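## Task

Every shelf spot carries a lot number printed on the shelf edge beneath it, and several spots may have the same number. Bring one cardboard box belonging to lot 451 and one belonging to lot 434 onto the desk so that no part of either sticks out beyond the desk edge. All remaining cardboard boxes must stay on the shelves where they started. If a lot has no box anywhere in the storeroom, leave it out. The robot must not topple or finish leaning; either means failure.

## Robot and tools

ROBOT. A simulated Hello Robot Stretch 3 with a single arm: a two-wheel drive base, a lift sliding on a mast, and a telescoping arm that reaches out to the robot's RIGHT side. The gripper can only go forward if the base drives. The base is 0.33 m long, 0.34 m wide, rounded at the back, and pivots about the point between its drive wheels, 0.05 m behind the front edge. Arm retracted and wrist folded: the wrist pokes up to 0.06 m past the right side and a turn sweeps a 0.28 m radius; an unfolded, level wrist reaches outside that circle. Loose objects may occasionally get nudged by something else.

FRAMES. Base frame (metres): origin on the floor midway between the drive wheels, x forward, y left, z up. hand_pose is expressed in it, at the spot where closed fingertips meet; with all wrist joints at zero its x axis is up, y runs back along the arm toward the mast, z toward the rear. Odometry frame = base frame at scene start. base_odometry integrates wheel rotation only, so slipping looks like travel; heading in rad, left positive, -3.142 to 3.142. turned_by_wheels and turned_by_imu give the turn since the previous result (rad, left positive); if they disagree by more than 0.15, believe the IMU. base_tilt is in degrees, forward and right positive, with a fixed bias up to about 4 plus noise.

move. The action is everything except cameras and blocking. Give base, joints or both (optionally with speeds, pace, contact_limits), or servos alone. base holds exactly one key, a relative command from the last reported base position: translate_m (metres, forward +, -3 to 3) or rotate_rad (radians, left +, -6.4 to 6.4); no sideways motion. joints is a map of absolute targets: lift_m 0 to 1.1; arm_m 0 to 0.52; wrist_yaw_rad -1.345 to 4.42 (0 along the arm, + swings toward the front); wrist_pitch_rad -1.57 to 0.451 (0 level, - tips fingers down); wrist_roll_rad -2.911 to 2.918 (0 fingers side by side); gripper_m -0.089 to 0.179 (larger is wider); head_pan_rad -3.953 to 1.73 (0 forward, + left, -1.57 along the arm); head_tilt_rad -1.53 to 0.419 (0 level, - down). Done tolerances: lift and arm 0.004, yaw and roll 0.02, pitch 0.05, gripper 0.004, head 0.1. pace is "default" or "max"; top speeds default/max: translate_m 0.12/0.30 m/s, rotate_rad 0.76/1.90 rad/s, lift_m 0.11/0.15, arm_m 0.14/0.40. speeds caps one motion by key, up to its max. The base is limited to 0.10 m/s and 0.63 rad/s unless lift_m < 0.30, arm_m < 0.03 and wrist_yaw_rad > 2.54. Motions start together; a move times out after 14 s. servos "reboot" re-enables switched-off servos. blocking true (default) returns when everything rests; false returns in about 0.5 s while motion continues, and a later move overrides only what it names. Unknown keys make a call invalid; out-of-range values get it refused. A refusal or an uncommanded stop cancels the rest of that reply's move, wait and finished_scene calls.

contact_limits go next to their own command only. arm_m: motor_effort percent (1 to 100) where the arm stops (reads negative when retracting). lift_m: {"down": n, "up": n}, 1 to 100, push beyond free motion; default roughly 32 to 47 down, 21 to 36 up; below about 12 it may trip in free air. translate_m and rotate_rad: wheel effort threshold; without one the base never contact-stops.

wait: seconds 0 to 10, returns state and images, earlier if moves finish. stop: brakes all running motions, which then read "stopped". zoom_image: camera plus region [x0, y0, x1, y1] in pixels, at most 504 by 504. finished_scene: scene = current scene number; irreversible, the goal must hold without the robot. cameras: head_camera, nav_camera, wrist_camera or all; [] for none.

RESULTS. The move line reads done or the worst status. Statuses: moving, done, off_target (resting short, may still push), contact_stop (arm or lift goes slack until recommanded), time_out, torque_fault (wrist or head servo off; send reboot). on_its_own reports uncommanded behaviour; its "held at" is a target, not a reading. A joint omitted from a later action may still push toward its old target. motor_effort is percent, + toward higher values, peak in brackets; full effort reads about 45 on wrist_pitch_rad and 72 on wrist_roll_rad. lidar_m: 12 sectors of 30 degrees, first straight ahead, counter-clockwise (4th left, 7th behind, 10th right), sensing at 0.17 m height, 0.15 to 12 m; "-" means nothing or too close; misses glass and thin legs, sees table legs not tops. wrist_depth_mm (45 to 1000) and head_depth_mm (280 to 4000) are 7x7 median depths from top left; "-" is out of range or hidden. head_camera images need a quarter turn clockwise to stand upright, nav_camera a quarter turn counterclockwise. Images may lag the state slightly. Thinking advances simulated time.

GRIPPER. Grip by commanding below the object's width; release by commanding at least 0.05 above it or fully open. Fingertip gap is 0.007 m under gripper_m when nearly closed, 0.025 m under when wide. Readings don't confirm a hold; a stall guard can loosen an over-tight grip, so resend.

AVOID. Folding (wrist_yaw_rad to 3.0) or unfolding: first lift_m 0.32 to 0.95, wrist_pitch_rad -0.4, roll near 0; folded, lift may go to 0.25. With yaw below -0.4 keep pitch at -0.5 or lower. Pushing firmly with the gripper above about 0.45 m, or driving while gripping or hooking something fixed, can tip the robot; on any lean, back off. Use low lift down limits near surfaces. Wrist and head never contact-stop. Don't drop, slam, knock over or hard-push things, and don't release moving objects.

Each tool is called as name([rows], argument=value, ...), one row to a line, values as JSON.

## Session

move(joints={"head_pan_rad": -1.2, "head_tilt_rad": -0.35}, pace="max")

Scene clock: 0.97 s.
move: done
base_odometry: x=+0.000 y=+0.000 heading=+0.000
turned_by_wheels: +0.000
turned_by_imu: +0.000
base_tilt: forward=-0.3 right=-1.2
lidar_m: 0.73 0.73 0.85 1.53 2.66 1.26 1.01 1.11 1.81 1.62 1.39 0.83
head_depth_mm: 1656 1805 1909 2047 2148 1813 1490 / 1505 1464 1552 1645 1796 1815 1481 / 1761 1839 1944 2045 1901 1825 1467 / 1769 1858 1956 2061 2229 1840 1471 / 1788 1879 1966 2098 2208 1871 1457 / 1780 1823 1937 2073 2051 1847 1445 / 1450 1514 1584 1664 1737 1716 1449
base_status: not commanded
joint_positions: lift_m=+0.374 arm_m=+0.001 wrist_yaw_rad=+3.009 wrist_pitch_rad=-0.462 wrist_roll_rad=+0.000 gripper_m=+0.037 head_pan_rad=-1.233 head_tilt_rad=-0.352
joint_status: all done
measured_speeds: all 0
motor_effort: left_wheel=-0.7(0.7) right_wheel=+0.3(1.1) lift_m=+22.9(23.8) arm_m=-4.4(5.1) wrist_yaw_rad=+0.2(1.1) wrist_pitch_rad=+1.9(2.0) wrist_roll_rad=+0.2(0.3) gripper_m=+0.6(0.8) head_pan_rad=+3.1(4.7) head_tilt_rad=-2.3(8.1)
hand_pose: x=+0.0076 y=+0.0712 z=+0.3774 quat_wxyz=(+0.207, +0.697, +0.116, +0.676) (m; base frame)
wrist_depth_mm: - 139 - - - 865 - / - 151 - - - 979 - / - 167 929 - - 940 - / 845 771 203 811 809 789 768 / 701 673 211 663 656 674 674 / 604 597 126 577 128 588 577 / 520 540 288 352 503 517 505
pictures: head_camera (sideways), nav_camera (sideways), wrist_camera
camera_calibration:
head_camera: T_world_to_cam=[[-0.141568, 0.263145, -0.954313, 1.25837], [0.95354, 0.29522, -0.0600489, 0.0720055], [0.26593, -0.918477, -0.292713, 0.33492], [0, 0, 0, 1]] pos_world=[0.0204204, -0.0447763, 1.30324]
nav_camera: T_world_to_cam=[[0.122274, -0.296411, 0.947201, -1.19044], [-0.93821, -0.345827, 0.0128929, 0.0391054], [0.323746, -0.89025, -0.320381, 0.368226], [0, 0, 0, 1]] pos_world=[0.0630376, -0.0115222, 1.24505]
wrist_camera: T_world_to_cam=[[0.994963, -0.0965217, -0.0270514, 0.016197], [-0.0806635, -0.610724, -0.787724, 0.37395], [0.0595115, 0.785938, -0.615434, 0.342021], [0, 0, 0, 1]] pos_world=[-0.00630544, -0.0388635, 0.505499]

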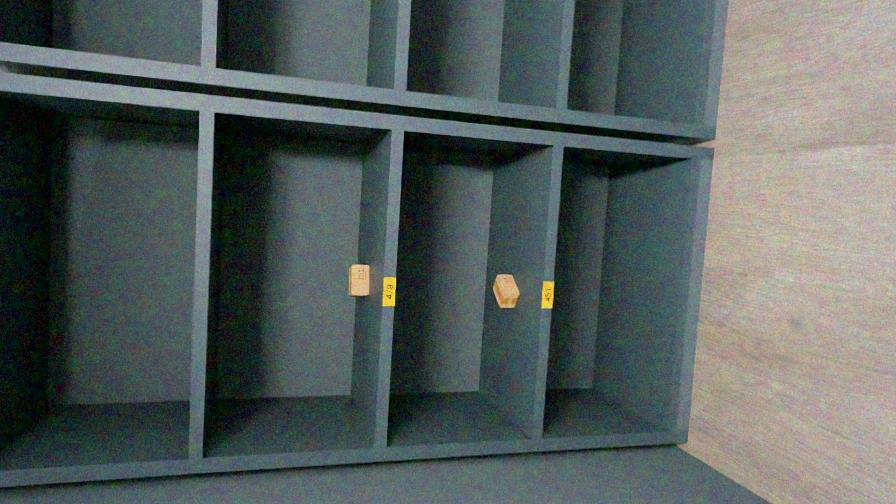

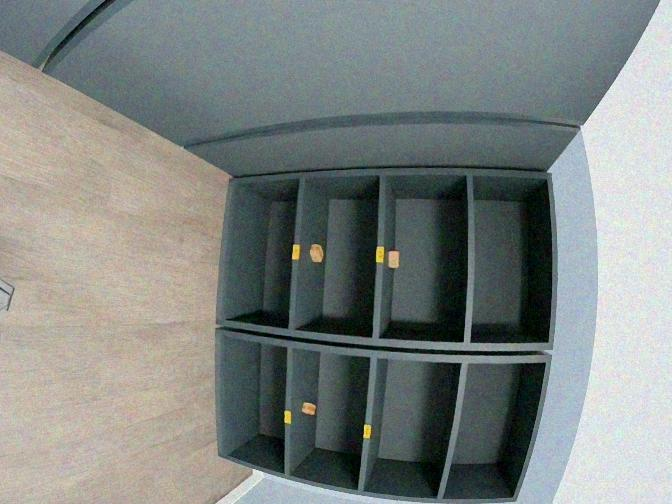

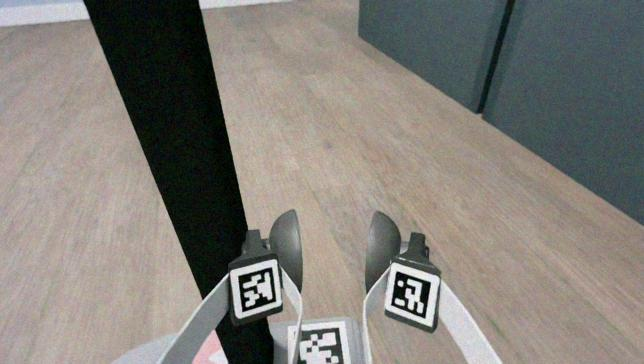

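zoom_image(camera="head_camera", region=[330, 220, 580, 360])

move(joints={"head_pan_rad": -1.9, "head_tilt_rad": -0.35}, pace="max", cameras=["head_camera","nav_camera"])

move(joints={"head_pan_rad": 0.0, "head_tilt_rad": -0.35}, pace="max", cameras=["head_camera","nav_camera"])

move(joints={"head_pan_rad": 1.5, "head_tilt_rad": -0.35}, pace="max", cameras=["head_camera","nav_camera"])

move(joints={"head_pan_rad": -3.3, "head_tilt_rad": -0.35}, pace="max", cameras=["head_camera","nav_camera"])

Scaled by 2.016 from the camera's 896x504 image, which has a finer 1280x720 frame.

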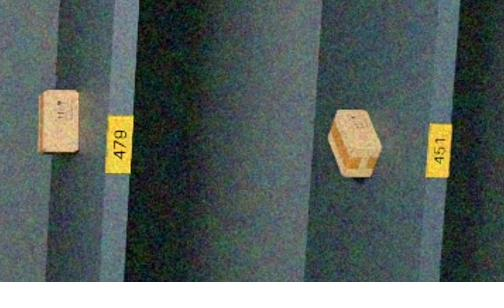

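Scene clock: 16.00 s.
move: done
base_odometry: x=+0.000 y=+0.000 heading=+0.000
turned_by_wheels: +0.000
turned_by_imu: +0.000
base_tilt: forward=-0.3 right=-1.3
lidar_m: 0.73 0.73 0.85 1.52 2.66 1.26 1.01 1.11 1.81 1.62 1.39 0.83
head_depth_mm: 1634 1704 1764 1811 1863 1831 1486 / 1879 1923 1990 2086 2102 1901 1481 / 2086 2202 2270 2379 2402 1893 1474 / 1786 1831 1979 2129 2223 1882 1466 / 1912 2032 2111 2278 2319 1861 1453 / 1852 1964 2039 2147 2189 1846 1452 / 1762 1833 1907 2035 2112 1793 1454
base_status: not commanded
joint_positions: lift_m=+0.374 arm_m=+0.001 wrist_yaw_rad=+3.009 wrist_pitch_rad=-0.462 wrist_roll_rad=+0.000 gripper_m=+0.037 head_pan_rad=-1.915 head_tilt_rad=-0.352
joint_status: all done
measured_speeds: all 0
motor_effort: left_wheel=-0.5(0.7) right_wheel=+0.4(1.1) lift_m=+23.6(24.1) arm_m=-10.6(11.0) wrist_yaw_rad=+0.0(1.5) wrist_pitch_rad=+2.0(2.0) wrist_roll_rad=+0.0(0.3) gripper_m=+0.4(1.0) head_pan_rad=-0.4(4.4) head_tilt_rad=+4.7(4.7)
hand_pose: x=+0.0076 y=+0.0712 z=+0.3774 quat_wxyz=(+0.207, +0.697, +0.116, +0.676) (m; base frame)
wrist_depth_mm: - 139 - - - 859 - / - 150 - - - 972 - / - 167 924 - - 940 - / 831 783 203 807 807 800 757 / 686 678 212 660 665 681 672 / 597 603 126 576 129 577 574 / 523 537 289 352 503 509 504
pictures: head_camera (sideways), nav_camera (sideways)
camera_calibration:
head_camera: T_world_to_cam=[[0.0561315, 0.293485, -0.954314, 1.25717], [0.926173, -0.372292, -0.0600166, 0.0721121], [-0.372897, -0.880491, -0.292716, 0.33884], [0, 0, 0, 1]] pos_world=[-0.0110022, -0.0437668, 1.30324]
nav_camera: T_world_to_cam=[[-0.0920788, -0.307125, 0.947204, -1.18915], [-0.94617, 0.323414, 0.0128868, 0.0391624], [-0.310297, -0.895029, -0.320372, 0.372029], [0, 0, 0, 1]] pos_world=[0.0429979, -0.0449077, 1.24505]

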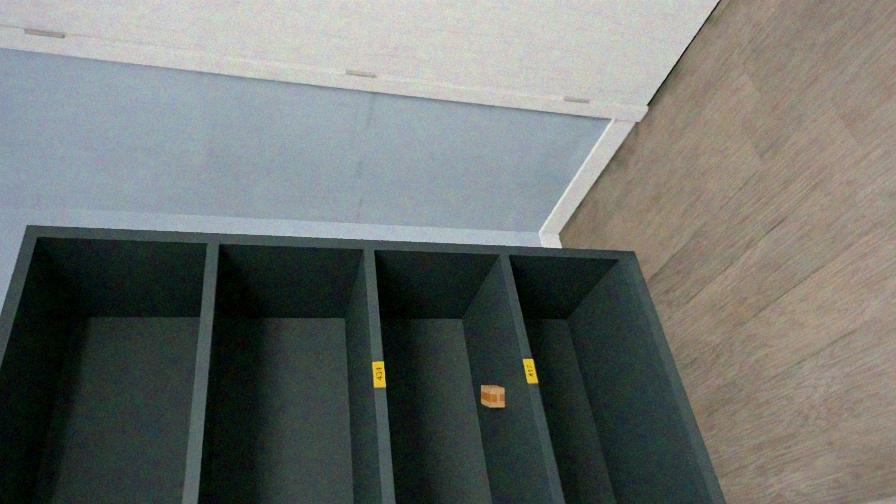

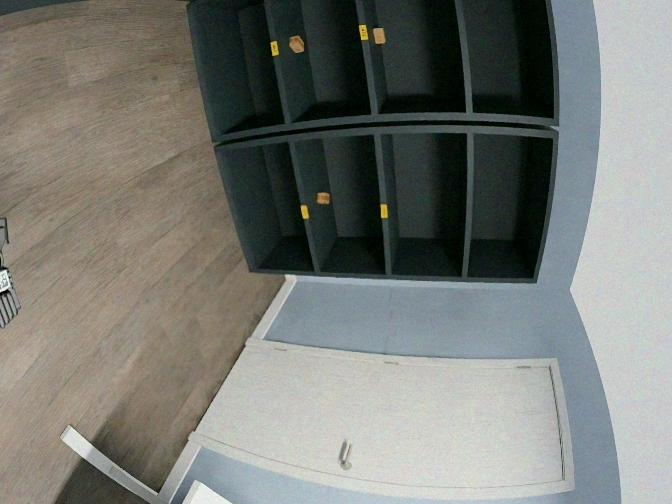

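Scene clock: 18.17 s.
move: done
base_odometry: x=+0.000 y=+0.000 heading=+0.000
turned_by_wheels: +0.000
turned_by_imu: +0.000
base_tilt: forward=-0.2 right=-1.3
lidar_m: 0.72 0.72 0.85 1.52 2.66 1.26 1.01 1.11 1.82 1.62 1.39 0.83
head_depth_mm: 661 702 748 799 868 934 1022 / 644 681 725 774 836 904 978 / 633 667 705 751 809 871 939 / 610 649 689 735 787 847 912 / 595 629 666 708 756 813 871 / 582 613 648 689 736 785 844 / 569 598 632 670 710 760 815
base_status: not commanded
joint_positions: lift_m=+0.374 arm_m=+0.001 wrist_yaw_rad=+3.009 wrist_pitch_rad=-0.462 wrist_roll_rad=+0.000 gripper_m=+0.037 head_pan_rad=+0.008 head_tilt_rad=-0.350
joint_status: all done
measured_speeds: translate_m=+0.000 rotate_rad=+0.000 lift_m=+0.000 arm_m=+0.000 wrist_yaw_rad=+0.000 wrist_pitch_rad=+0.000 wrist_roll_rad=+0.000 head_pan_rad=-0.024 head_tilt_rad=+0.000
motor_effort: left_wheel=-0.2(0.8) right_wheel=+0.0(1.1) lift_m=+24.3(24.9) arm_m=-13.1(13.4) wrist_yaw_rad=-0.5(1.6) wrist_pitch_rad=+1.9(2.1) wrist_roll_rad=-0.2(0.3) gripper_m=+0.0(1.1) head_pan_rad=-3.2(6.2) head_tilt_rad=+5.3(8.1)
hand_pose: x=+0.0076 y=+0.0712 z=+0.3774 quat_wxyz=(+0.207, +0.697, +0.116, +0.676) (m; base frame)
wrist_depth_mm: - 138 - - - 861 - / - 150 - - - 991 - / - 167 921 - - 930 - / 832 758 204 815 809 799 763 / 694 675 212 658 657 669 671 / 601 593 126 569 129 585 576 / 528 537 289 355 502 514 510
pictures: head_camera (sideways), nav_camera (sideways)
camera_calibration:
head_camera: T_world_to_cam=[[-0.292698, -0.0486048, -0.954969, 1.26016], [0.0297864, 0.997759, -0.0599122, 0.0774468], [0.955741, -0.0459813, -0.290595, 0.327924], [0, 0, 0, 1]] pos_world=[0.0531302, -0.000945101, 1.30335]
nav_camera: T_world_to_cam=[[0.317939, 0.0195845, 0.947909, -1.19261], [0.0230879, -0.99965, 0.0129096, 0.0331858], [0.94783, 0.0177807, -0.31828, 0.361661], [0, 0, 0, 1]] pos_world=[0.0356173, 0.0501002, 1.24517]

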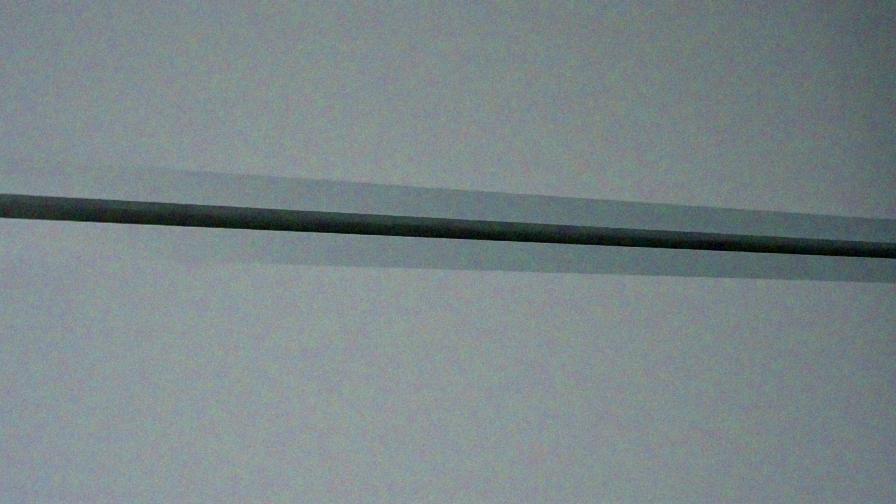

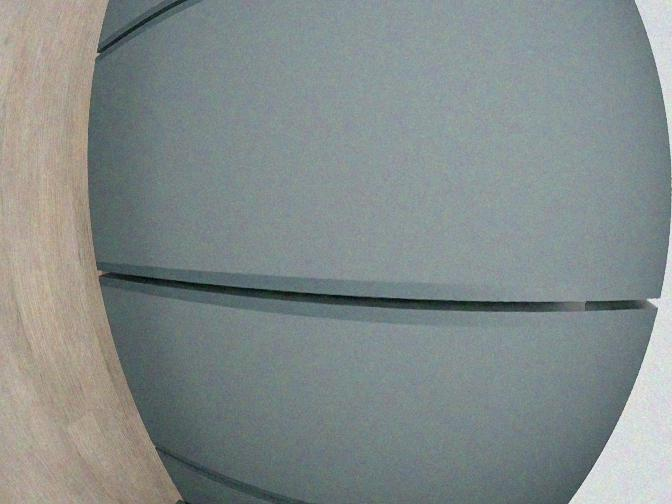

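Scene clock: 19.17 s.
move: done
base_odometry: x=+0.000 y=+0.000 heading=+0.000
turned_by_wheels: +0.000
turned_by_imu: +0.000
base_tilt: forward=-0.4 right=-1.2
lidar_m: 0.72 0.73 0.85 1.53 2.65 1.25 1.01 1.11 1.81 1.63 1.39 0.83
head_depth_mm: 1110 1115 1137 1158 1173 1195 1223 / 1331 1360 1383 1417 1439 1479 1429 / 2434 2572 2656 2811 1862 1789 1474 / 2371 2511 2647 2831 2621 1886 1470 / 2296 2429 2561 2714 2621 1866 1458 / 2232 2349 2507 2648 2575 1861 1450 / 2178 2279 2413 2554 2549 1846 1454
base_status: not commanded
joint_positions: lift_m=+0.374 arm_m=+0.001 wrist_yaw_rad=+3.009 wrist_pitch_rad=-0.462 wrist_roll_rad=+0.000 gripper_m=+0.037 head_pan_rad=+1.539 head_tilt_rad=-0.350
joint_status: all done
measured_speeds: translate_m=+0.000 rotate_rad=+0.000 lift_m=+0.000 arm_m=+0.000 wrist_yaw_rad=+0.000 wrist_pitch_rad=+0.000 wrist_roll_rad=+0.000 head_pan_rad=-0.024 head_tilt_rad=+0.000
motor_effort: left_wheel=-0.4(0.7) right_wheel=+0.1(0.9) lift_m=+24.2(24.9) arm_m=-12.7(13.4) wrist_yaw_rad=+0.1(1.3) wrist_pitch_rad=+1.9(2.0) wrist_roll_rad=+0.1(0.2) gripper_m=+0.6(0.9) head_pan_rad=-3.1(5.6) head_tilt_rad=+4.6(8.2)
hand_pose: x=+0.0076 y=+0.0712 z=+0.3774 quat_wxyz=(+0.207, +0.697, +0.116, +0.676) (m; base frame)
wrist_depth_mm: - 138 - - - 850 - / - 151 - - - 989 - / - 167 912 - - 946 - / 840 761 204 817 802 797 765 / 698 677 212 664 665 674 666 / 603 593 126 575 129 582 582 / 528 542 288 354 503 513 507
pictures: head_camera (sideways), nav_camera (sideways)
camera_calibration:
head_camera: T_world_to_cam=[[0.0370864, -0.293886, -0.955121, 1.25832], [-0.995803, 0.0691552, -0.0599448, 0.0837626], [0.0836685, 0.953336, -0.290088, 0.332581], [0, 0, 0, 1]] pos_world=[0.00891791, 0.0469487, 1.30335]
nav_camera: T_world_to_cam=[[-0.00705695, 0.317962, 0.948077, -1.19081], [0.999784, -0.0162868, 0.012904, 0.0273157], [0.0195442, 0.947963, -0.317779, 0.366734], [0, 0, 0, 1]] pos_world=[-0.0428808, 0.0314276, 1.24517]

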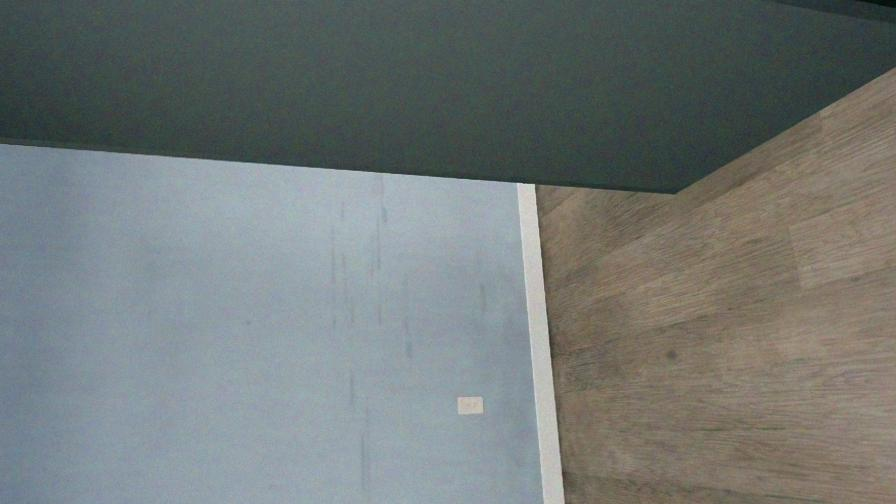

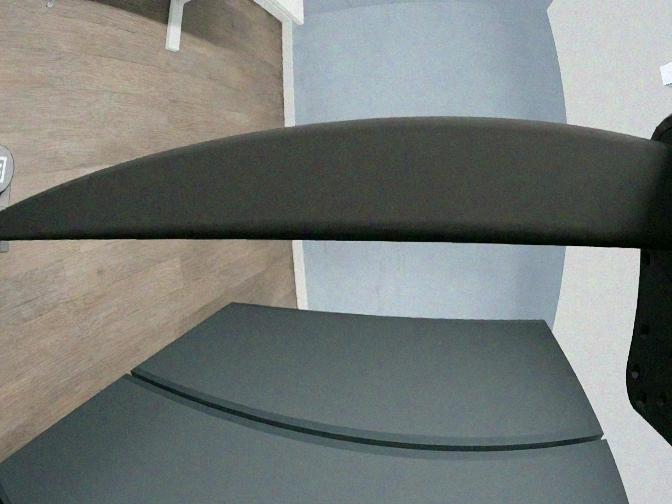

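Scene clock: 22.40 s.
move: done
base_odometry: x=+0.000 y=+0.000 heading=+0.000
turned_by_wheels: +0.000
turned_by_imu: +0.000
base_tilt: forward=-0.4 right=-1.3
lidar_m: 0.72 0.73 0.86 1.53 2.66 1.26 1.01 1.11 1.81 1.63 1.39 0.83
head_depth_mm: 1673 1798 1927 2016 1309 1761 1488 / 1603 1690 1822 1871 1213 1913 1479 / 1528 1608 1731 1798 1206 1738 1468 / 1457 1541 1636 1711 1194 1621 1424 / 1388 1466 1558 1642 1179 1495 1462 / 1334 1408 1479 1554 1175 959 1452 / 1288 1351 1425 1500 1154 909 1408
base_status: not commanded
joint_positions: lift_m=+0.374 arm_m=+0.001 wrist_yaw_rad=+3.009 wrist_pitch_rad=-0.462 wrist_roll_rad=+0.000 gripper_m=+0.037 head_pan_rad=-3.308 head_tilt_rad=-0.350
joint_status: all done
measured_speeds: translate_m=+0.000 rotate_rad=+0.000 lift_m=+0.000 arm_m=+0.000 wrist_yaw_rad=+0.000 wrist_pitch_rad=+0.000 wrist_roll_rad=+0.000 head_pan_rad=+0.024 head_tilt_rad=+0.000
motor_effort: left_wheel=-0.2(0.7) right_wheel=+0.7(1.4) lift_m=+25.2(25.6) arm_m=-12.6(13.7) wrist_yaw_rad=-0.8(1.8) wrist_pitch_rad=+1.9(2.0) wrist_roll_rad=-0.1(0.3) gripper_m=+0.1(1.1) head_pan_rad=+3.4(4.4) head_tilt_rad=+4.1(8.0)
hand_pose: x=+0.0076 y=+0.0712 z=+0.3774 quat_wxyz=(+0.207, +0.697, +0.116, +0.676) (m; base frame)
wrist_depth_mm: - 138 - - - 865 - / - 151 - - - 981 - / - 167 936 - - 940 - / 829 770 203 804 808 805 762 / 700 670 212 664 655 664 671 / 606 599 126 570 128 583 575 / 530 544 288 355 501 509 508
pictures: head_camera (sideways), nav_camera (sideways)
camera_calibration:
head_camera: T_world_to_cam=[[0.296203, -0.00291098, -0.955121, 1.25672], [-0.202825, -0.97738, -0.0599214, 0.0788542], [-0.933341, 0.211471, -0.290093, 0.338856], [0, 0, 0, 1]] pos_world=[-0.0399833, 0.00907064, 1.30335]
nav_camera: T_world_to_cam=[[-0.316023, 0.0358837, 0.948073, -1.18892], [0.151011, 0.988448, 0.0129251, 0.0324316], [-0.936656, 0.147254, -0.317791, 0.372575], [0, 0, 0, 1]] pos_world=[-0.0316507, -0.0442572, 1.24517]

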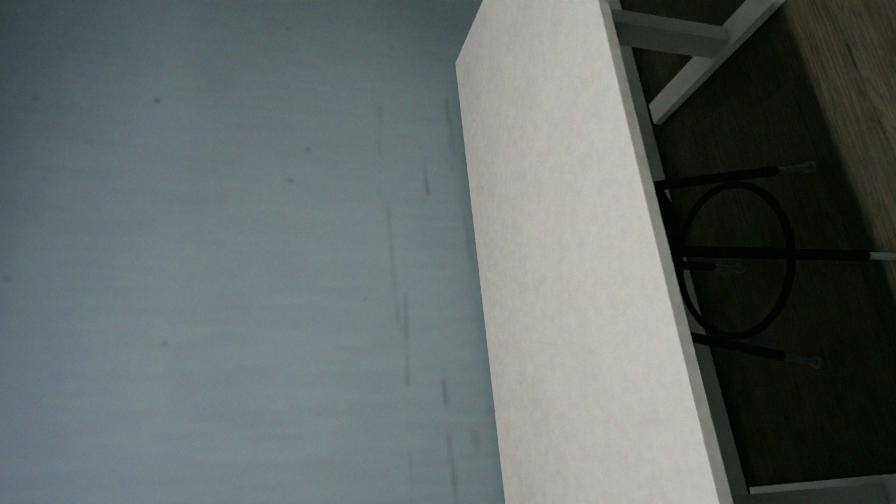

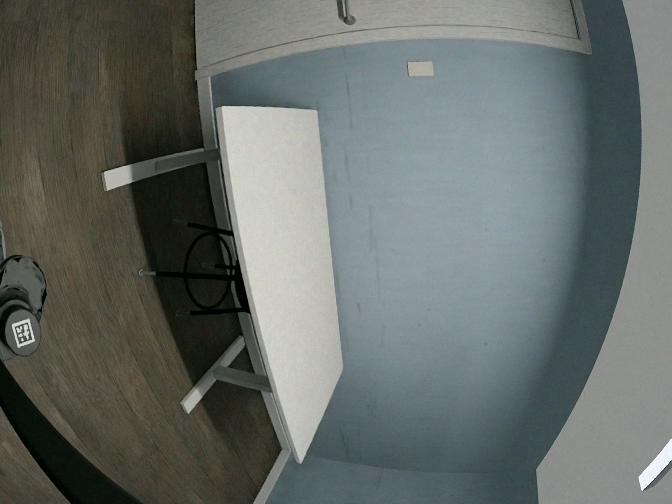

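move(joints={"head_pan_rad": -1.57, "head_tilt_rad": -0.35}, pace="max", cameras=["head_camera","nav_camera"])

zoom_image(camera="head_camera", region=[330, 0, 600, 250])

zoom_image(camera="head_camera", region=[330, 250, 600, 500])

move(joints={"head_pan_rad": -0.6, "head_tilt_rad": -0.35}, pace="max", cameras=["head_camera","nav_camera"])

move(joints={"head_pan_rad": 0.8, "head_tilt_rad": -0.35}, pace="max", cameras=["head_camera","nav_camera"])

Scene clock: 39.53 s.
move: done
base_odometry: x=+0.000 y=+0.000 heading=+0.000
turned_by_wheels: +0.000
turned_by_imu: +0.000
base_tilt: forward=-0.3 right=-1.2
lidar_m: 0.72 0.73 0.85 1.53 2.66 1.26 1.01 1.11 1.81 1.63 1.39 0.83
head_depth_mm: 1720 1850 1878 2006 2123 1926 1498 / 1811 1998 2119 2239 2236 1907 1481 / 1840 1935 2085 2198 2227 1896 1477 / 1806 1901 2021 2157 2227 1888 1465 / 1393 1476 1571 1672 1782 1833 1467 / 1723 1794 1892 2016 2084 1816 1464 / 1689 1746 1865 1983 2061 1772 1450
base_status: not commanded
joint_positions: lift_m=+0.374 arm_m=+0.001 wrist_yaw_rad=+3.009 wrist_pitch_rad=-0.462 wrist_roll_rad=+0.000 gripper_m=+0.037 head_pan_rad=-1.562 head_tilt_rad=-0.350
joint_status: all done
measured_speeds: translate_m=+0.000 rotate_rad=+0.000 lift_m=+0.000 arm_m=+0.000 wrist_yaw_rad=+0.000 wrist_pitch_rad=+0.000 wrist_roll_rad=+0.000 head_pan_rad=-0.024 head_tilt_rad=+0.000
motor_effort: left_wheel=+0.0(0.8) right_wheel=+0.7(1.2) lift_m=+26.0(26.2) arm_m=-12.9(13.5) wrist_yaw_rad=-0.3(1.6) wrist_pitch_rad=+1.9(2.0) wrist_roll_rad=+0.1(0.5) gripper_m=+0.0(1.0) head_pan_rad=-3.4(4.7) head_tilt_rad=+2.0(7.2)
hand_pose: x=+0.0076 y=+0.0712 z=+0.3774 quat_wxyz=(+0.207, +0.697, +0.116, +0.676) (m; base frame)
wrist_depth_mm: - 138 - - - 869 - / - 150 - - - 980 - / - 168 941 - - 948 - / 833 774 202 831 807 804 766 / 698 667 211 661 658 675 665 / 597 600 126 574 129 581 577 / 531 532 287 356 500 511 513
pictures: head_camera (sideways), nav_camera (sideways)
camera_calibration:
head_camera: T_world_to_cam=[[-0.0488581, 0.292157, -0.955122, 1.25885], [0.997779, -0.0290713, -0.0599327, 0.0716012], [-0.0452764, -0.955928, -0.290088, 0.33336], [0, 0, 0, 1]] pos_world=[0.00515613, -0.0470318, 1.30335]
nav_camera: T_world_to_cam=[[0.0198357, -0.317414, 0.94808, -1.19101], [-0.999632, -0.0238226, 0.0129385, 0.0394697], [0.0184788, -0.947988, -0.31777, 0.366652], [0, 0, 0, 1]] pos_world=[0.0563043, -0.0295202, 1.24517]

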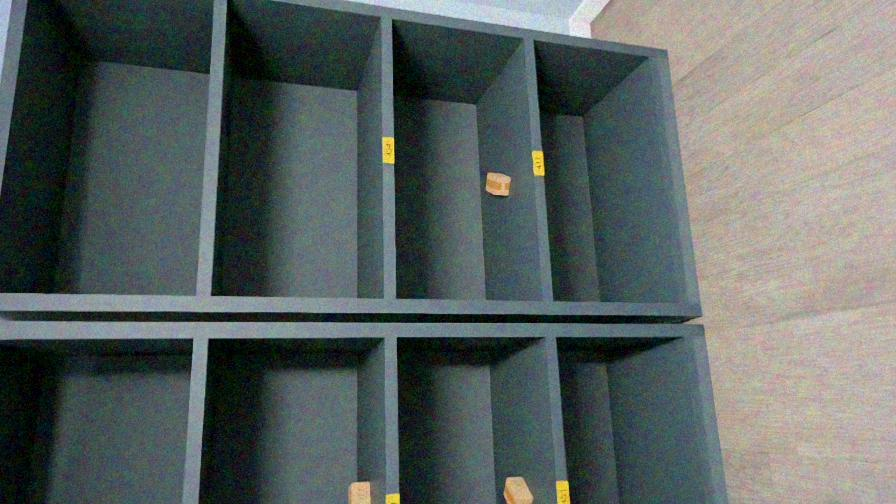

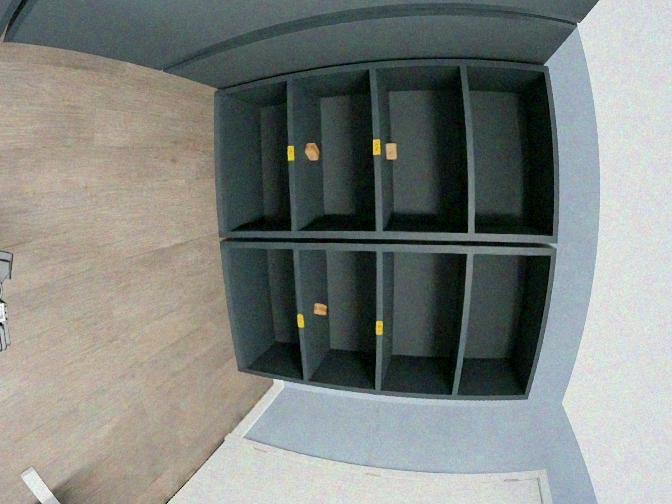

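Scaled by 1.867 from the camera's 896x504 image, which has a finer 1280x720 frame.

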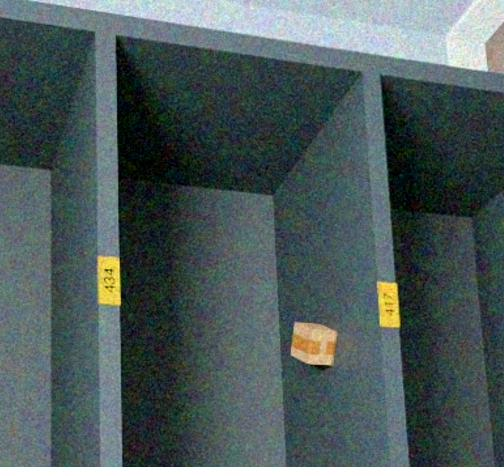

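Scaled by 1.867 from the camera's 896x504 image, which has a finer 1280x720 frame.

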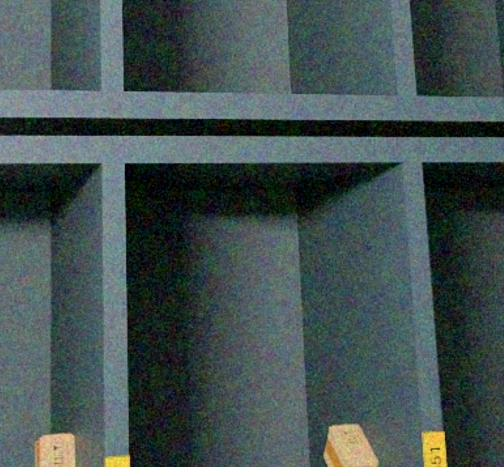

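Scene clock: 40.43 s.
move: done
base_odometry: x=+0.000 y=+0.000 heading=+0.000
turned_by_wheels: +0.000
turned_by_imu: +0.000
base_tilt: forward=-0.2 right=-1.3
lidar_m: 0.72 0.73 0.85 1.53 2.65 1.26 1.01 1.11 1.81 1.63 1.39 0.83
head_depth_mm: 1304 1428 1549 1680 1815 1840 1486 / 1127 1225 1328 1451 1618 1748 1471 / 986 1055 1139 1238 1336 1478 1475 / 882 934 994 1070 1157 1248 1343 / 796 839 889 946 1008 1085 1163 / 724 759 802 846 899 952 1025 / 665 696 729 766 809 856 911
base_status: not commanded
joint_positions: lift_m=+0.374 arm_m=+0.001 wrist_yaw_rad=+3.009 wrist_pitch_rad=-0.462 wrist_roll_rad=+0.000 gripper_m=+0.037 head_pan_rad=-0.574 head_tilt_rad=-0.350
joint_status: all done
measured_speeds: all 0
motor_effort: left_wheel=+0.0(0.8) right_wheel=+0.2(0.7) lift_m=+25.8(26.6) arm_m=-13.1(13.1) wrist_yaw_rad=+0.2(1.6) wrist_pitch_rad=+2.0(2.0) wrist_roll_rad=-0.1(0.3) gripper_m=+0.4(0.9) head_pan_rad=-1.2(6.4) head_tilt_rad=+3.0(4.6)
hand_pose: x=+0.0076 y=+0.0712 z=+0.3774 quat_wxyz=(+0.207, +0.697, +0.116, +0.676) (m; base frame)
wrist_depth_mm: - 139 - - - 863 - / - 150 - - - 979 - / - 167 911 - - 948 - / 827 765 203 804 805 797 756 / 696 670 211 660 656 665 672 / 598 593 126 570 129 580 576 / 524 540 289 352 499 513 514
pictures: head_camera (sideways), nav_camera (sideways)
camera_calibration:
head_camera: T_world_to_cam=[[-0.27086, 0.119911, -0.955121, 1.2602], [0.573128, 0.817271, -0.0599274, 0.0741451], [0.773407, -0.563639, -0.29009, 0.328369], [0, 0, 0, 1]] pos_world=[0.0448807, -0.0266267, 1.30335]
nav_camera: T_world_to_cam=[[0.276003, -0.158048, 0.948073, -1.19254], [-0.529928, -0.847944, 0.0129171, 0.0365745], [0.801872, -0.505976, -0.317789, 0.361954], [0, 0, 0, 1]] pos_world=[0.058286, 0.0256751, 1.24517]

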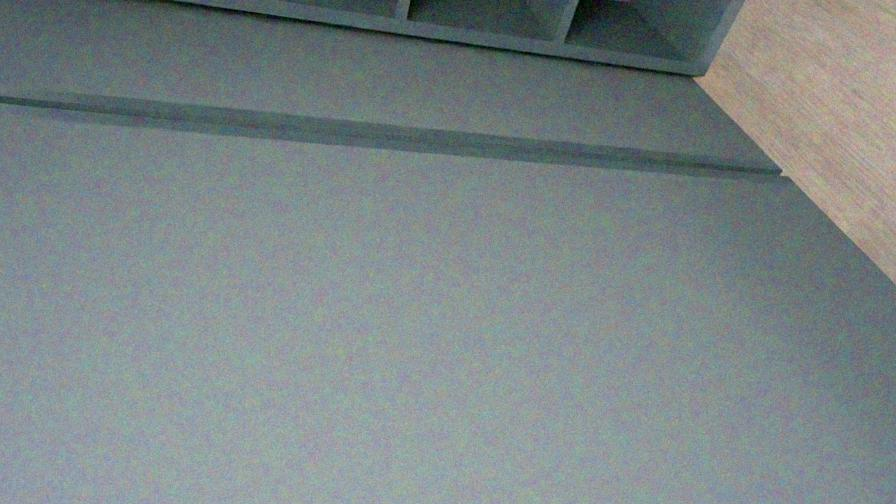

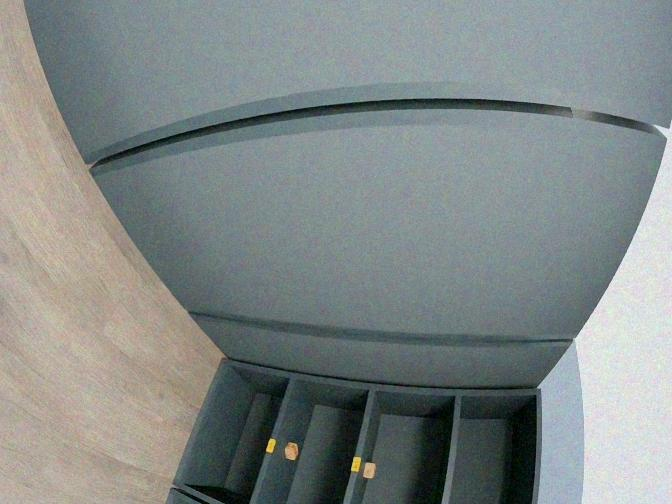

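Scene clock: 42.50 s.
move: done
base_odometry: x=+0.000 y=+0.000 heading=+0.000
turned_by_wheels: +0.000
turned_by_imu: +0.000
base_tilt: forward=-0.2 right=-1.3
lidar_m: 0.72 0.73 0.85 1.53 2.66 1.26 1.01 1.11 1.81 1.62 1.40 0.83
head_depth_mm: 598 621 651 680 716 751 794 / 631 657 689 723 763 802 851 / 669 700 734 775 819 867 924 / 711 747 788 833 882 946 1009 / 758 799 848 900 959 1029 1104 / 816 868 921 977 1059 1130 1229 / 878 938 1001 1074 1162 1260 1355
base_status: not commanded
joint_positions: lift_m=+0.374 arm_m=+0.001 wrist_yaw_rad=+3.009 wrist_pitch_rad=-0.462 wrist_roll_rad=+0.000 gripper_m=+0.037 head_pan_rad=+0.808 head_tilt_rad=-0.350
joint_status: all done
measured_speeds: translate_m=+0.000 rotate_rad=+0.000 lift_m=+0.000 arm_m=+0.000 wrist_yaw_rad=+0.000 wrist_pitch_rad=+0.000 wrist_roll_rad=+0.000 head_pan_rad=-0.024 head_tilt_rad=+0.000
motor_effort: left_wheel=-0.7(0.7) right_wheel=-0.3(1.1) lift_m=+26.0(26.9) arm_m=-12.0(13.3) wrist_yaw_rad=-0.3(1.7) wrist_pitch_rad=+1.8(2.0) wrist_roll_rad=+0.0(0.3) gripper_m=+0.6(0.9) head_pan_rad=-3.3(5.1) head_tilt_rad=+2.4(7.4)
hand_pose: x=+0.0076 y=+0.0712 z=+0.3774 quat_wxyz=(+0.207, +0.697, +0.116, +0.676) (m; base frame)
wrist_depth_mm: - 139 - - - 863 - / - 150 - - - 976 - / - 167 919 - - 950 - / 818 768 203 823 809 802 763 / 707 671 212 659 654 678 672 / 604 600 126 574 129 585 581 / 523 537 287 352 503 514 508
pictures: head_camera (sideways), nav_camera (sideways)
camera_calibration:
head_camera: T_world_to_cam=[[-0.168675, -0.243495, -0.955122, 1.25957], [-0.695011, 0.716497, -0.059922, 0.0819202], [0.698933, 0.653714, -0.290087, 0.328849], [0, 0, 0, 1]] pos_world=[0.0395501, 0.0330312, 1.30335]
nav_camera: T_world_to_cam=[[0.207091, 0.241382, 0.948076, -1.19213], [0.733256, -0.67983, 0.0129186, 0.0288765], [0.647648, 0.692507, -0.317782, 0.362871], [0, 0, 0, 1]] pos_world=[-0.00930772, 0.0560985, 1.24517]

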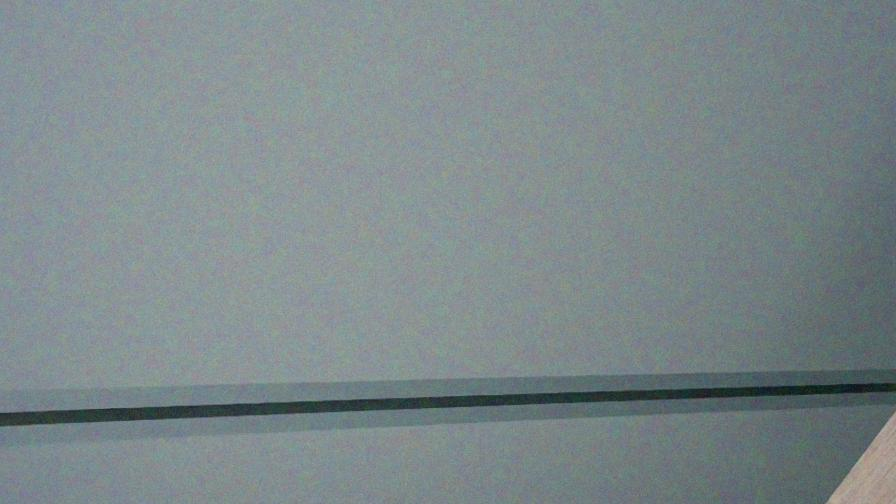

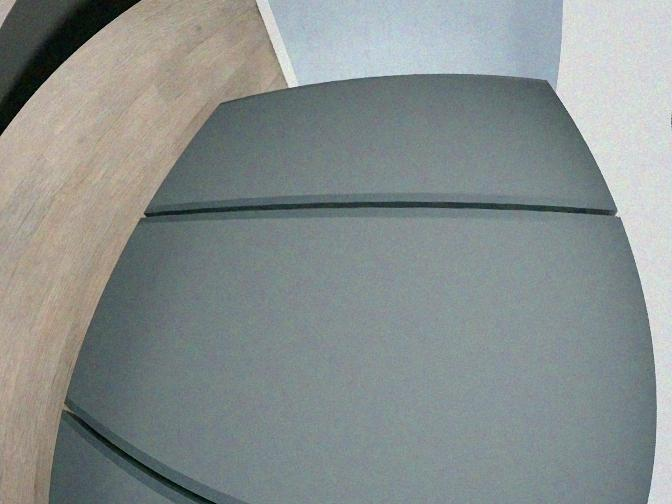

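move(base={"rotate_rad": -1.145}, joints={"lift_m": 0.7, "head_pan_rad": -1.57, "head_tilt_rad": -0.5}, cameras=[])

move(base={"translate_m": 0.95}, cameras=[])

move(base={"rotate_rad": 1.395})

Scene clock: 129.83 s.
move: done
base_odometry: x=+0.000 y=+0.000 heading=-1.145
turned_by_wheels: -1.145
turned_by_imu: -1.125
base_tilt: forward=-0.3 right=-1.2
lidar_m: 1.62 0.87 0.73 0.72 0.81 1.33 2.65 1.26 1.00 1.11 1.73 1.63
head_depth_mm: 1239 1340 1440 1379 959 1579 1328 / 1271 1375 1484 1376 989 1622 1318 / 1293 1389 1519 1344 1026 1561 1287 / 1314 1428 1544 1683 1836 1603 1304 / 1333 1446 1566 1728 1888 1590 1295 / 1353 1471 1609 1758 1904 1588 1297 / 1385 1502 1633 1809 1939 1565 1295
base_status: done
joint_positions: lift_m=+0.700 arm_m=+0.001 wrist_yaw_rad=+3.009 wrist_pitch_rad=-0.462 wrist_roll_rad=+0.000 gripper_m=+0.037 head_pan_rad=-1.571 head_tilt_rad=-0.500
joint_status: all done
measured_speeds: all 0
motor_effort: left_wheel=+8.0(12.1) right_wheel=-9.7(13.3) lift_m=+30.4(33.9) arm_m=-12.4(13.7) wrist_yaw_rad=+0.7(1.7) wrist_pitch_rad=+2.0(2.1) wrist_roll_rad=+0.1(0.3) gripper_m=+0.6(1.0) head_pan_rad=+3.1(6.0) head_tilt_rad=-4.2(9.2)
hand_pose: x=+0.0076 y=+0.0712 z=+0.7029 quat_wxyz=(+0.207, +0.697, +0.116, +0.676) (m; base frame)
wrist_depth_mm: - 138 - - - - - / - 151 162 - - - - / - 167 176 - - - - / - - 197 - 954 - - / - - 212 - - - - / 987 991 126 934 129 949 945 / 870 847 286 847 821 842 839
pictures: none
No camera images: "cameras" was empty.

Scene clock: 140.47 s.
move: done
base_odometry: x=+0.393 y=-0.865 heading=-1.145
turned_by_wheels: +0.000
turned_by_imu: +0.000
base_tilt: forward=-0.4 right=-1.2
lidar_m: 1.05 0.64 0.54 0.54 0.60 0.98 3.56 1.58 1.63 1.73 0.83 0.78
head_depth_mm: 1387 1490 1602 1757 1896 1634 1319 / 1411 1509 1634 1800 1945 1632 1318 / 1437 1551 1692 1842 1976 1607 1303 / 1459 1584 1712 1889 2014 1607 1305 / 1522 1634 1784 1955 2057 1589 1296 / 1553 1679 1832 1995 1961 1584 1293 / 1202 1295 1399 1502 1706 1523 1291
base_status: done
joint_positions: lift_m=+0.700 arm_m=+0.001 wrist_yaw_rad=+3.009 wrist_pitch_rad=-0.462 wrist_roll_rad=+0.000 gripper_m=+0.037 head_pan_rad=-1.570 head_tilt_rad=-0.500
joint_status: not commanded
measured_speeds: all 0
motor_effort: left_wheel=+2.5(12.9) right_wheel=+6.4(10.4) lift_m=+23.5(31.4) arm_m=-10.8(13.4) wrist_yaw_rad=-0.1(2.1) wrist_pitch_rad=+2.0(2.1) wrist_roll_rad=-0.2(0.4) gripper_m=+0.2(1.1) head_pan_rad=+3.2(4.1) head_tilt_rad=-3.4(5.3)
hand_pose: x=+0.0076 y=+0.0712 z=+0.7029 quat_wxyz=(+0.207, +0.697, +0.116, +0.676) (m; base frame)
wrist_depth_mm: - 138 - - - 521 - / - 150 161 - - 561 - / 742 166 176 - - 621 - / 828 186 193 - - 679 - / - 919 211 150 157 779 - / 986 983 126 151 129 893 - / 865 870 286 843 828 854 826
pictures: none
No camera images: "cameras" was empty.

Scene clock: 143.80 s.
move: done
base_odometry: x=+0.393 y=-0.865 heading=+0.250
turned_by_wheels: +1.395
turned_by_imu: +1.371
base_tilt: forward=-0.3 right=-1.3
lidar_m: 0.54 0.56 0.77 2.21 1.75 1.58 1.73 1.48 0.79 1.14 0.75 0.55
head_depth_mm: 826 1006 1040 848 1003 936 1038 / 855 1014 1083 838 1249 990 1214 / 880 1013 1079 826 1242 983 1235 / 913 1013 1078 814 1235 979 1225 / 946 1021 1083 803 1216 1011 1224 / 940 1023 1079 858 1213 1007 1217 / 943 1023 1080 840 1201 998 1213
base_status: done
joint_positions: lift_m=+0.700 arm_m=+0.001 wrist_yaw_rad=+3.009 wrist_pitch_rad=-0.462 wrist_roll_rad=+0.000 gripper_m=+0.037 head_pan_rad=-1.570 head_tilt_rad=-0.500
joint_status: not commanded
measured_speeds: all 0
motor_effort: left_wheel=-8.2(12.5) right_wheel=+9.0(11.9) lift_m=+24.1(24.8) arm_m=-12.5(13.5) wrist_yaw_rad=+0.3(1.8) wrist_pitch_rad=+1.9(2.1) wrist_roll_rad=+0.2(0.3) gripper_m=+0.6(0.9) head_pan_rad=+2.7(3.9) head_tilt_rad=-3.7(4.9)
hand_pose: x=+0.0076 y=+0.0712 z=+0.7029 quat_wxyz=(+0.207, +0.697, +0.116, +0.676) (m; base frame)
wrist_depth_mm: - 138 - - - - - / - 150 - - - - - / - 167 - - - - - / - - 203 - - - - / - - 212 - - - - / 991 975 126 943 128 952 - / 837 839 285 839 824 852 -
pictures: head_camera (sideways), nav_camera (sideways), wrist_camera
camera_calibration:
head_camera: T_world_to_cam=[[-0.0466602, 0.432318, -0.900513, 1.18756], [0.997508, -0.02759, -0.0649314, 0.0780424], [-0.0529161, -0.901299, -0.429953, 0.515477], [0, 0, 0, 1]] pos_world=[0.00484105, -0.0466526, 1.29612]
nav_camera: T_world_to_cam=[[0.0173981, -0.456099, 0.889759, -1.11488], [-0.999789, -0.0176331, 0.0105107, 0.042632], [0.0108953, -0.889754, -0.45631, 0.547064], [0, 0, 0, 1]] pos_world=[0.0560594, -0.0209898, 1.24116]
wrist_camera: T_world_to_cam=[[0.994963, -0.0965293, -0.0270162, 0.0249727], [-0.0806618, -0.611009, -0.787504, 0.630161], [0.05951, 0.785717, -0.615717, 0.542571], [0, 0, 0, 1]] pos_world=[-0.00630544, -0.038863, 0.830999]

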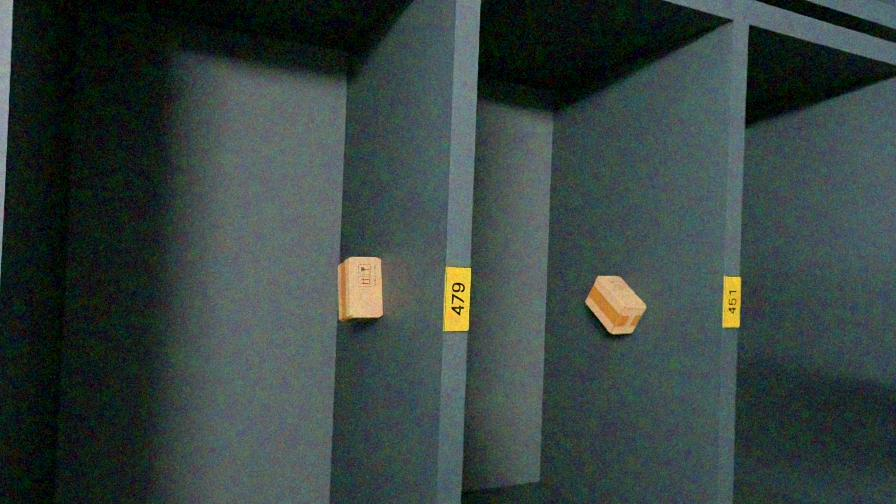

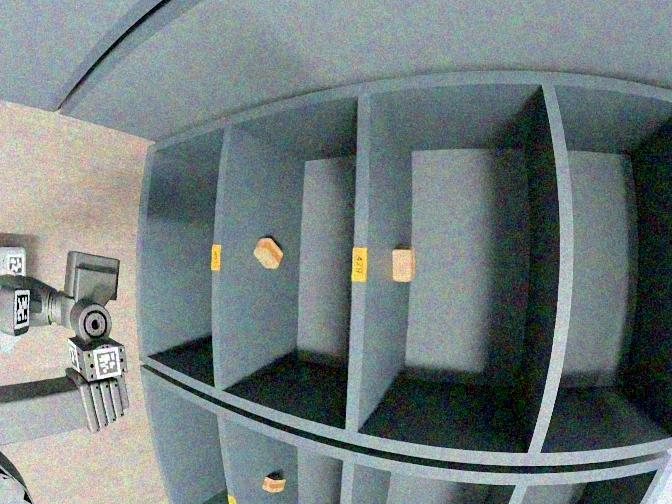

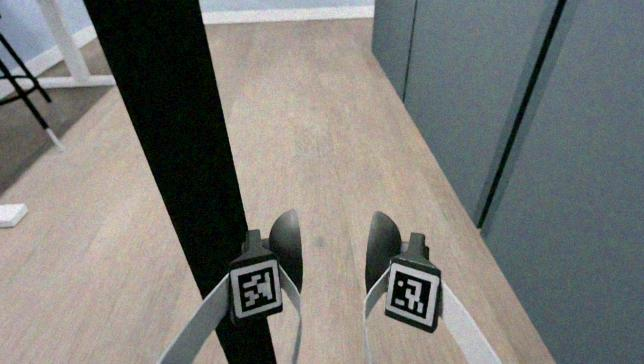

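move(joints={"wrist_yaw_rad": 0.0, "wrist_pitch_rad": -0.4}, cameras=[])

move(joints={"gripper_m": 0.17, "wrist_pitch_rad": -0.35, "lift_m": 0.72, "head_tilt_rad": -0.7})

zoom_image(camera="head_camera", region=[420, 220, 620, 380])

Scene clock: 164.30 s.
move: done
base_odometry: x=+0.393 y=-0.865 heading=+0.250
turned_by_wheels: +0.000
turned_by_imu: +0.000
base_tilt: forward=-0.5 right=-1.2
lidar_m: 0.54 0.56 0.77 2.22 1.75 1.58 1.73 1.47 0.79 1.15 0.75 0.55
head_depth_mm: 828 1007 1044 845 1005 936 1035 / 854 1015 1079 838 1249 996 1214 / 880 1018 1079 827 1243 983 1233 / 911 1017 1083 815 1224 983 1232 / 945 1022 1082 803 1226 1005 1224 / 946 1020 1079 851 1207 1002 1217 / 944 1017 1074 842 1209 998 1215
base_status: not commanded
joint_positions: lift_m=+0.700 arm_m=+0.001 wrist_yaw_rad=+0.003 wrist_pitch_rad=-0.421 wrist_roll_rad=+0.000 gripper_m=+0.037 head_pan_rad=-1.570 head_tilt_rad=-0.500
joint_status: all done
measured_speeds: all 0
motor_effort: left_wheel=-8.6(8.7) right_wheel=+8.7(9.6) lift_m=+24.7(25.8) arm_m=-12.3(13.0) wrist_yaw_rad=-3.2(7.0) wrist_pitch_rad=+3.2(6.0) wrist_roll_rad=-0.1(0.3) gripper_m=+0.6(0.9) head_pan_rad=+3.3(3.8) head_tilt_rad=-3.6(4.9)
hand_pose: x=-0.0208 y=-0.3696 z=+0.7121 quat_wxyz=(+0.692, +0.149, -0.691, -0.147) (m; base frame)
wrist_depth_mm: - 837 - - - - - / - - - - - - - / - - - - - - - / - - - - - - 523 / - - - - - - 602 / - - 126 - 126 794 - / - - 127 - - 777 -
pictures: none
No camera images: "cameras" was empty.

Scene clock: 166.17 s.
move: done
base_odometry: x=+0.393 y=-0.865 heading=+0.250
turned_by_wheels: +0.000
turned_by_imu: +0.000
base_tilt: forward=-0.4 right=-1.3
lidar_m: 0.53 0.56 0.77 2.21 1.75 1.58 1.73 1.47 0.78 1.14 0.75 0.55
head_depth_mm: 938 999 787 1011 1001 1222 1189 / 938 1019 777 1259 1055 1284 1180 / 942 1012 772 1254 1052 1281 440 / 941 1002 805 1245 1078 1291 397 / 944 1000 795 1228 1066 1267 1148 / 946 1006 782 1222 1057 1283 1153 / 947 1007 771 1210 1053 1280 1152
base_status: not commanded
joint_positions: lift_m=+0.720 arm_m=+0.001 wrist_yaw_rad=+0.003 wrist_pitch_rad=-0.371 wrist_roll_rad=+0.000 gripper_m=+0.170 head_pan_rad=-1.570 head_tilt_rad=-0.705
joint_status: all done
measured_speeds: all 0
motor_effort: left_wheel=-8.5(8.5) right_wheel=+9.4(9.9) lift_m=+23.2(33.4) arm_m=-12.0(12.7) wrist_yaw_rad=-3.2(4.6) wrist_pitch_rad=+3.4(5.1) wrist_roll_rad=+0.0(0.3) gripper_m=+0.5(85.0) head_pan_rad=+2.2(3.9) head_tilt_rad=+0.2(7.6)
hand_pose: x=-0.0208 y=-0.3756 z=+0.7434 quat_wxyz=(+0.695, +0.132, -0.694, -0.130) (m; base frame)
wrist_depth_mm: - 827 - - - - - / - 885 - - - - - / - - - 691 - - - / - - - - - - 506 / - 145 - - - - 554 / - 126 - - - 134 - / - - - - - 793 106
pictures: head_camera (sideways), nav_camera (sideways), wrist_camera
camera_calibration:
head_camera: T_world_to_cam=[[-0.0468586, 0.606841, -0.793441, 1.0479], [0.997494, -0.0137291, -0.0694098, 0.083854], [-0.053014, -0.794704, -0.604677, 0.742844], [0, 0, 0, 1]] pos_world=[0.00484016, -0.0444137, 1.28644]
nav_camera: T_world_to_cam=[[0.0175869, -0.62789, 0.778104, -0.969281], [-0.999787, -0.0194452, 0.00690613, 0.0472397], [0.0107941, -0.778059, -0.628098, 0.770563], [0, 0, 0, 1]] pos_world=[0.0559587, -0.00813983, 1.23786]
wrist_camera: T_world_to_cam=[[-0.998878, -0.0409921, -0.0237004, -0.0119564], [-0.00229837, 0.541917, -0.840429, 0.860822], [0.0472946, -0.839431, -0.541404, 0.25425], [0, 0, 0, 1]] pos_world=[-0.0219891, -0.253559, 0.860828]

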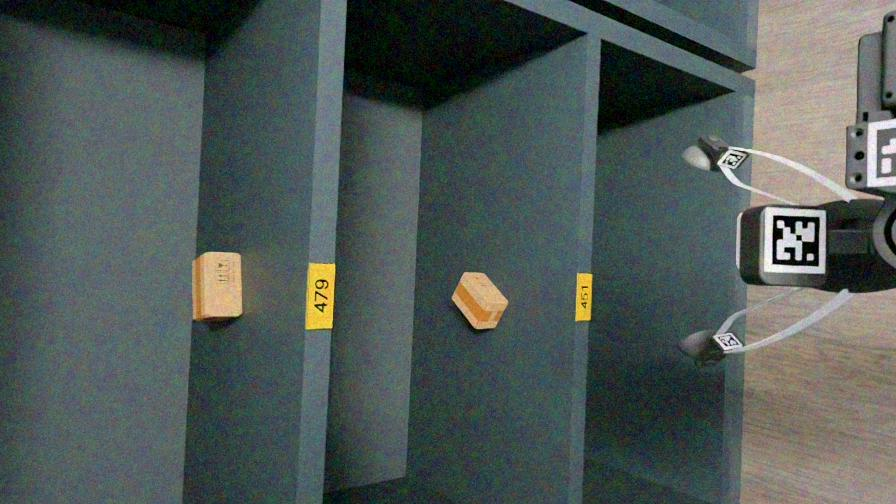

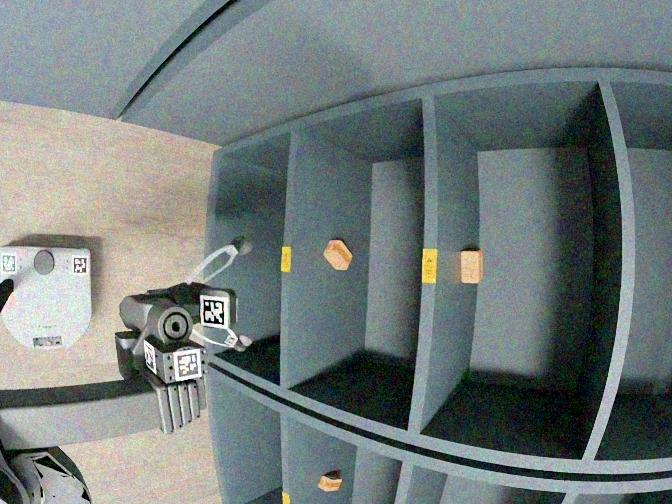

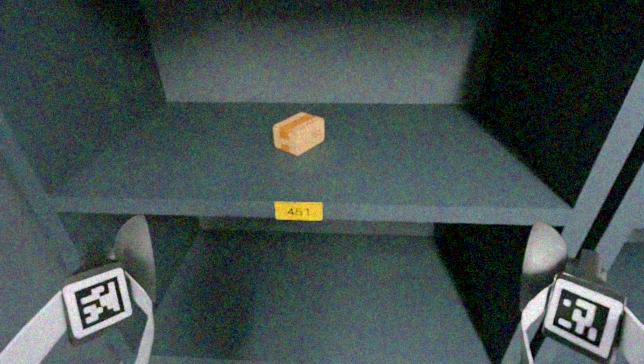

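Scaled by 2.520 from the camera's 896x504 image, which has a finer 1280x720 frame.

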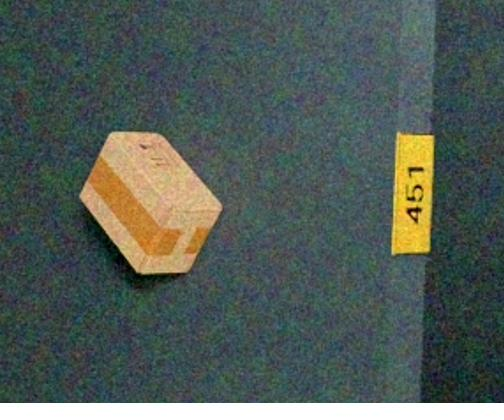

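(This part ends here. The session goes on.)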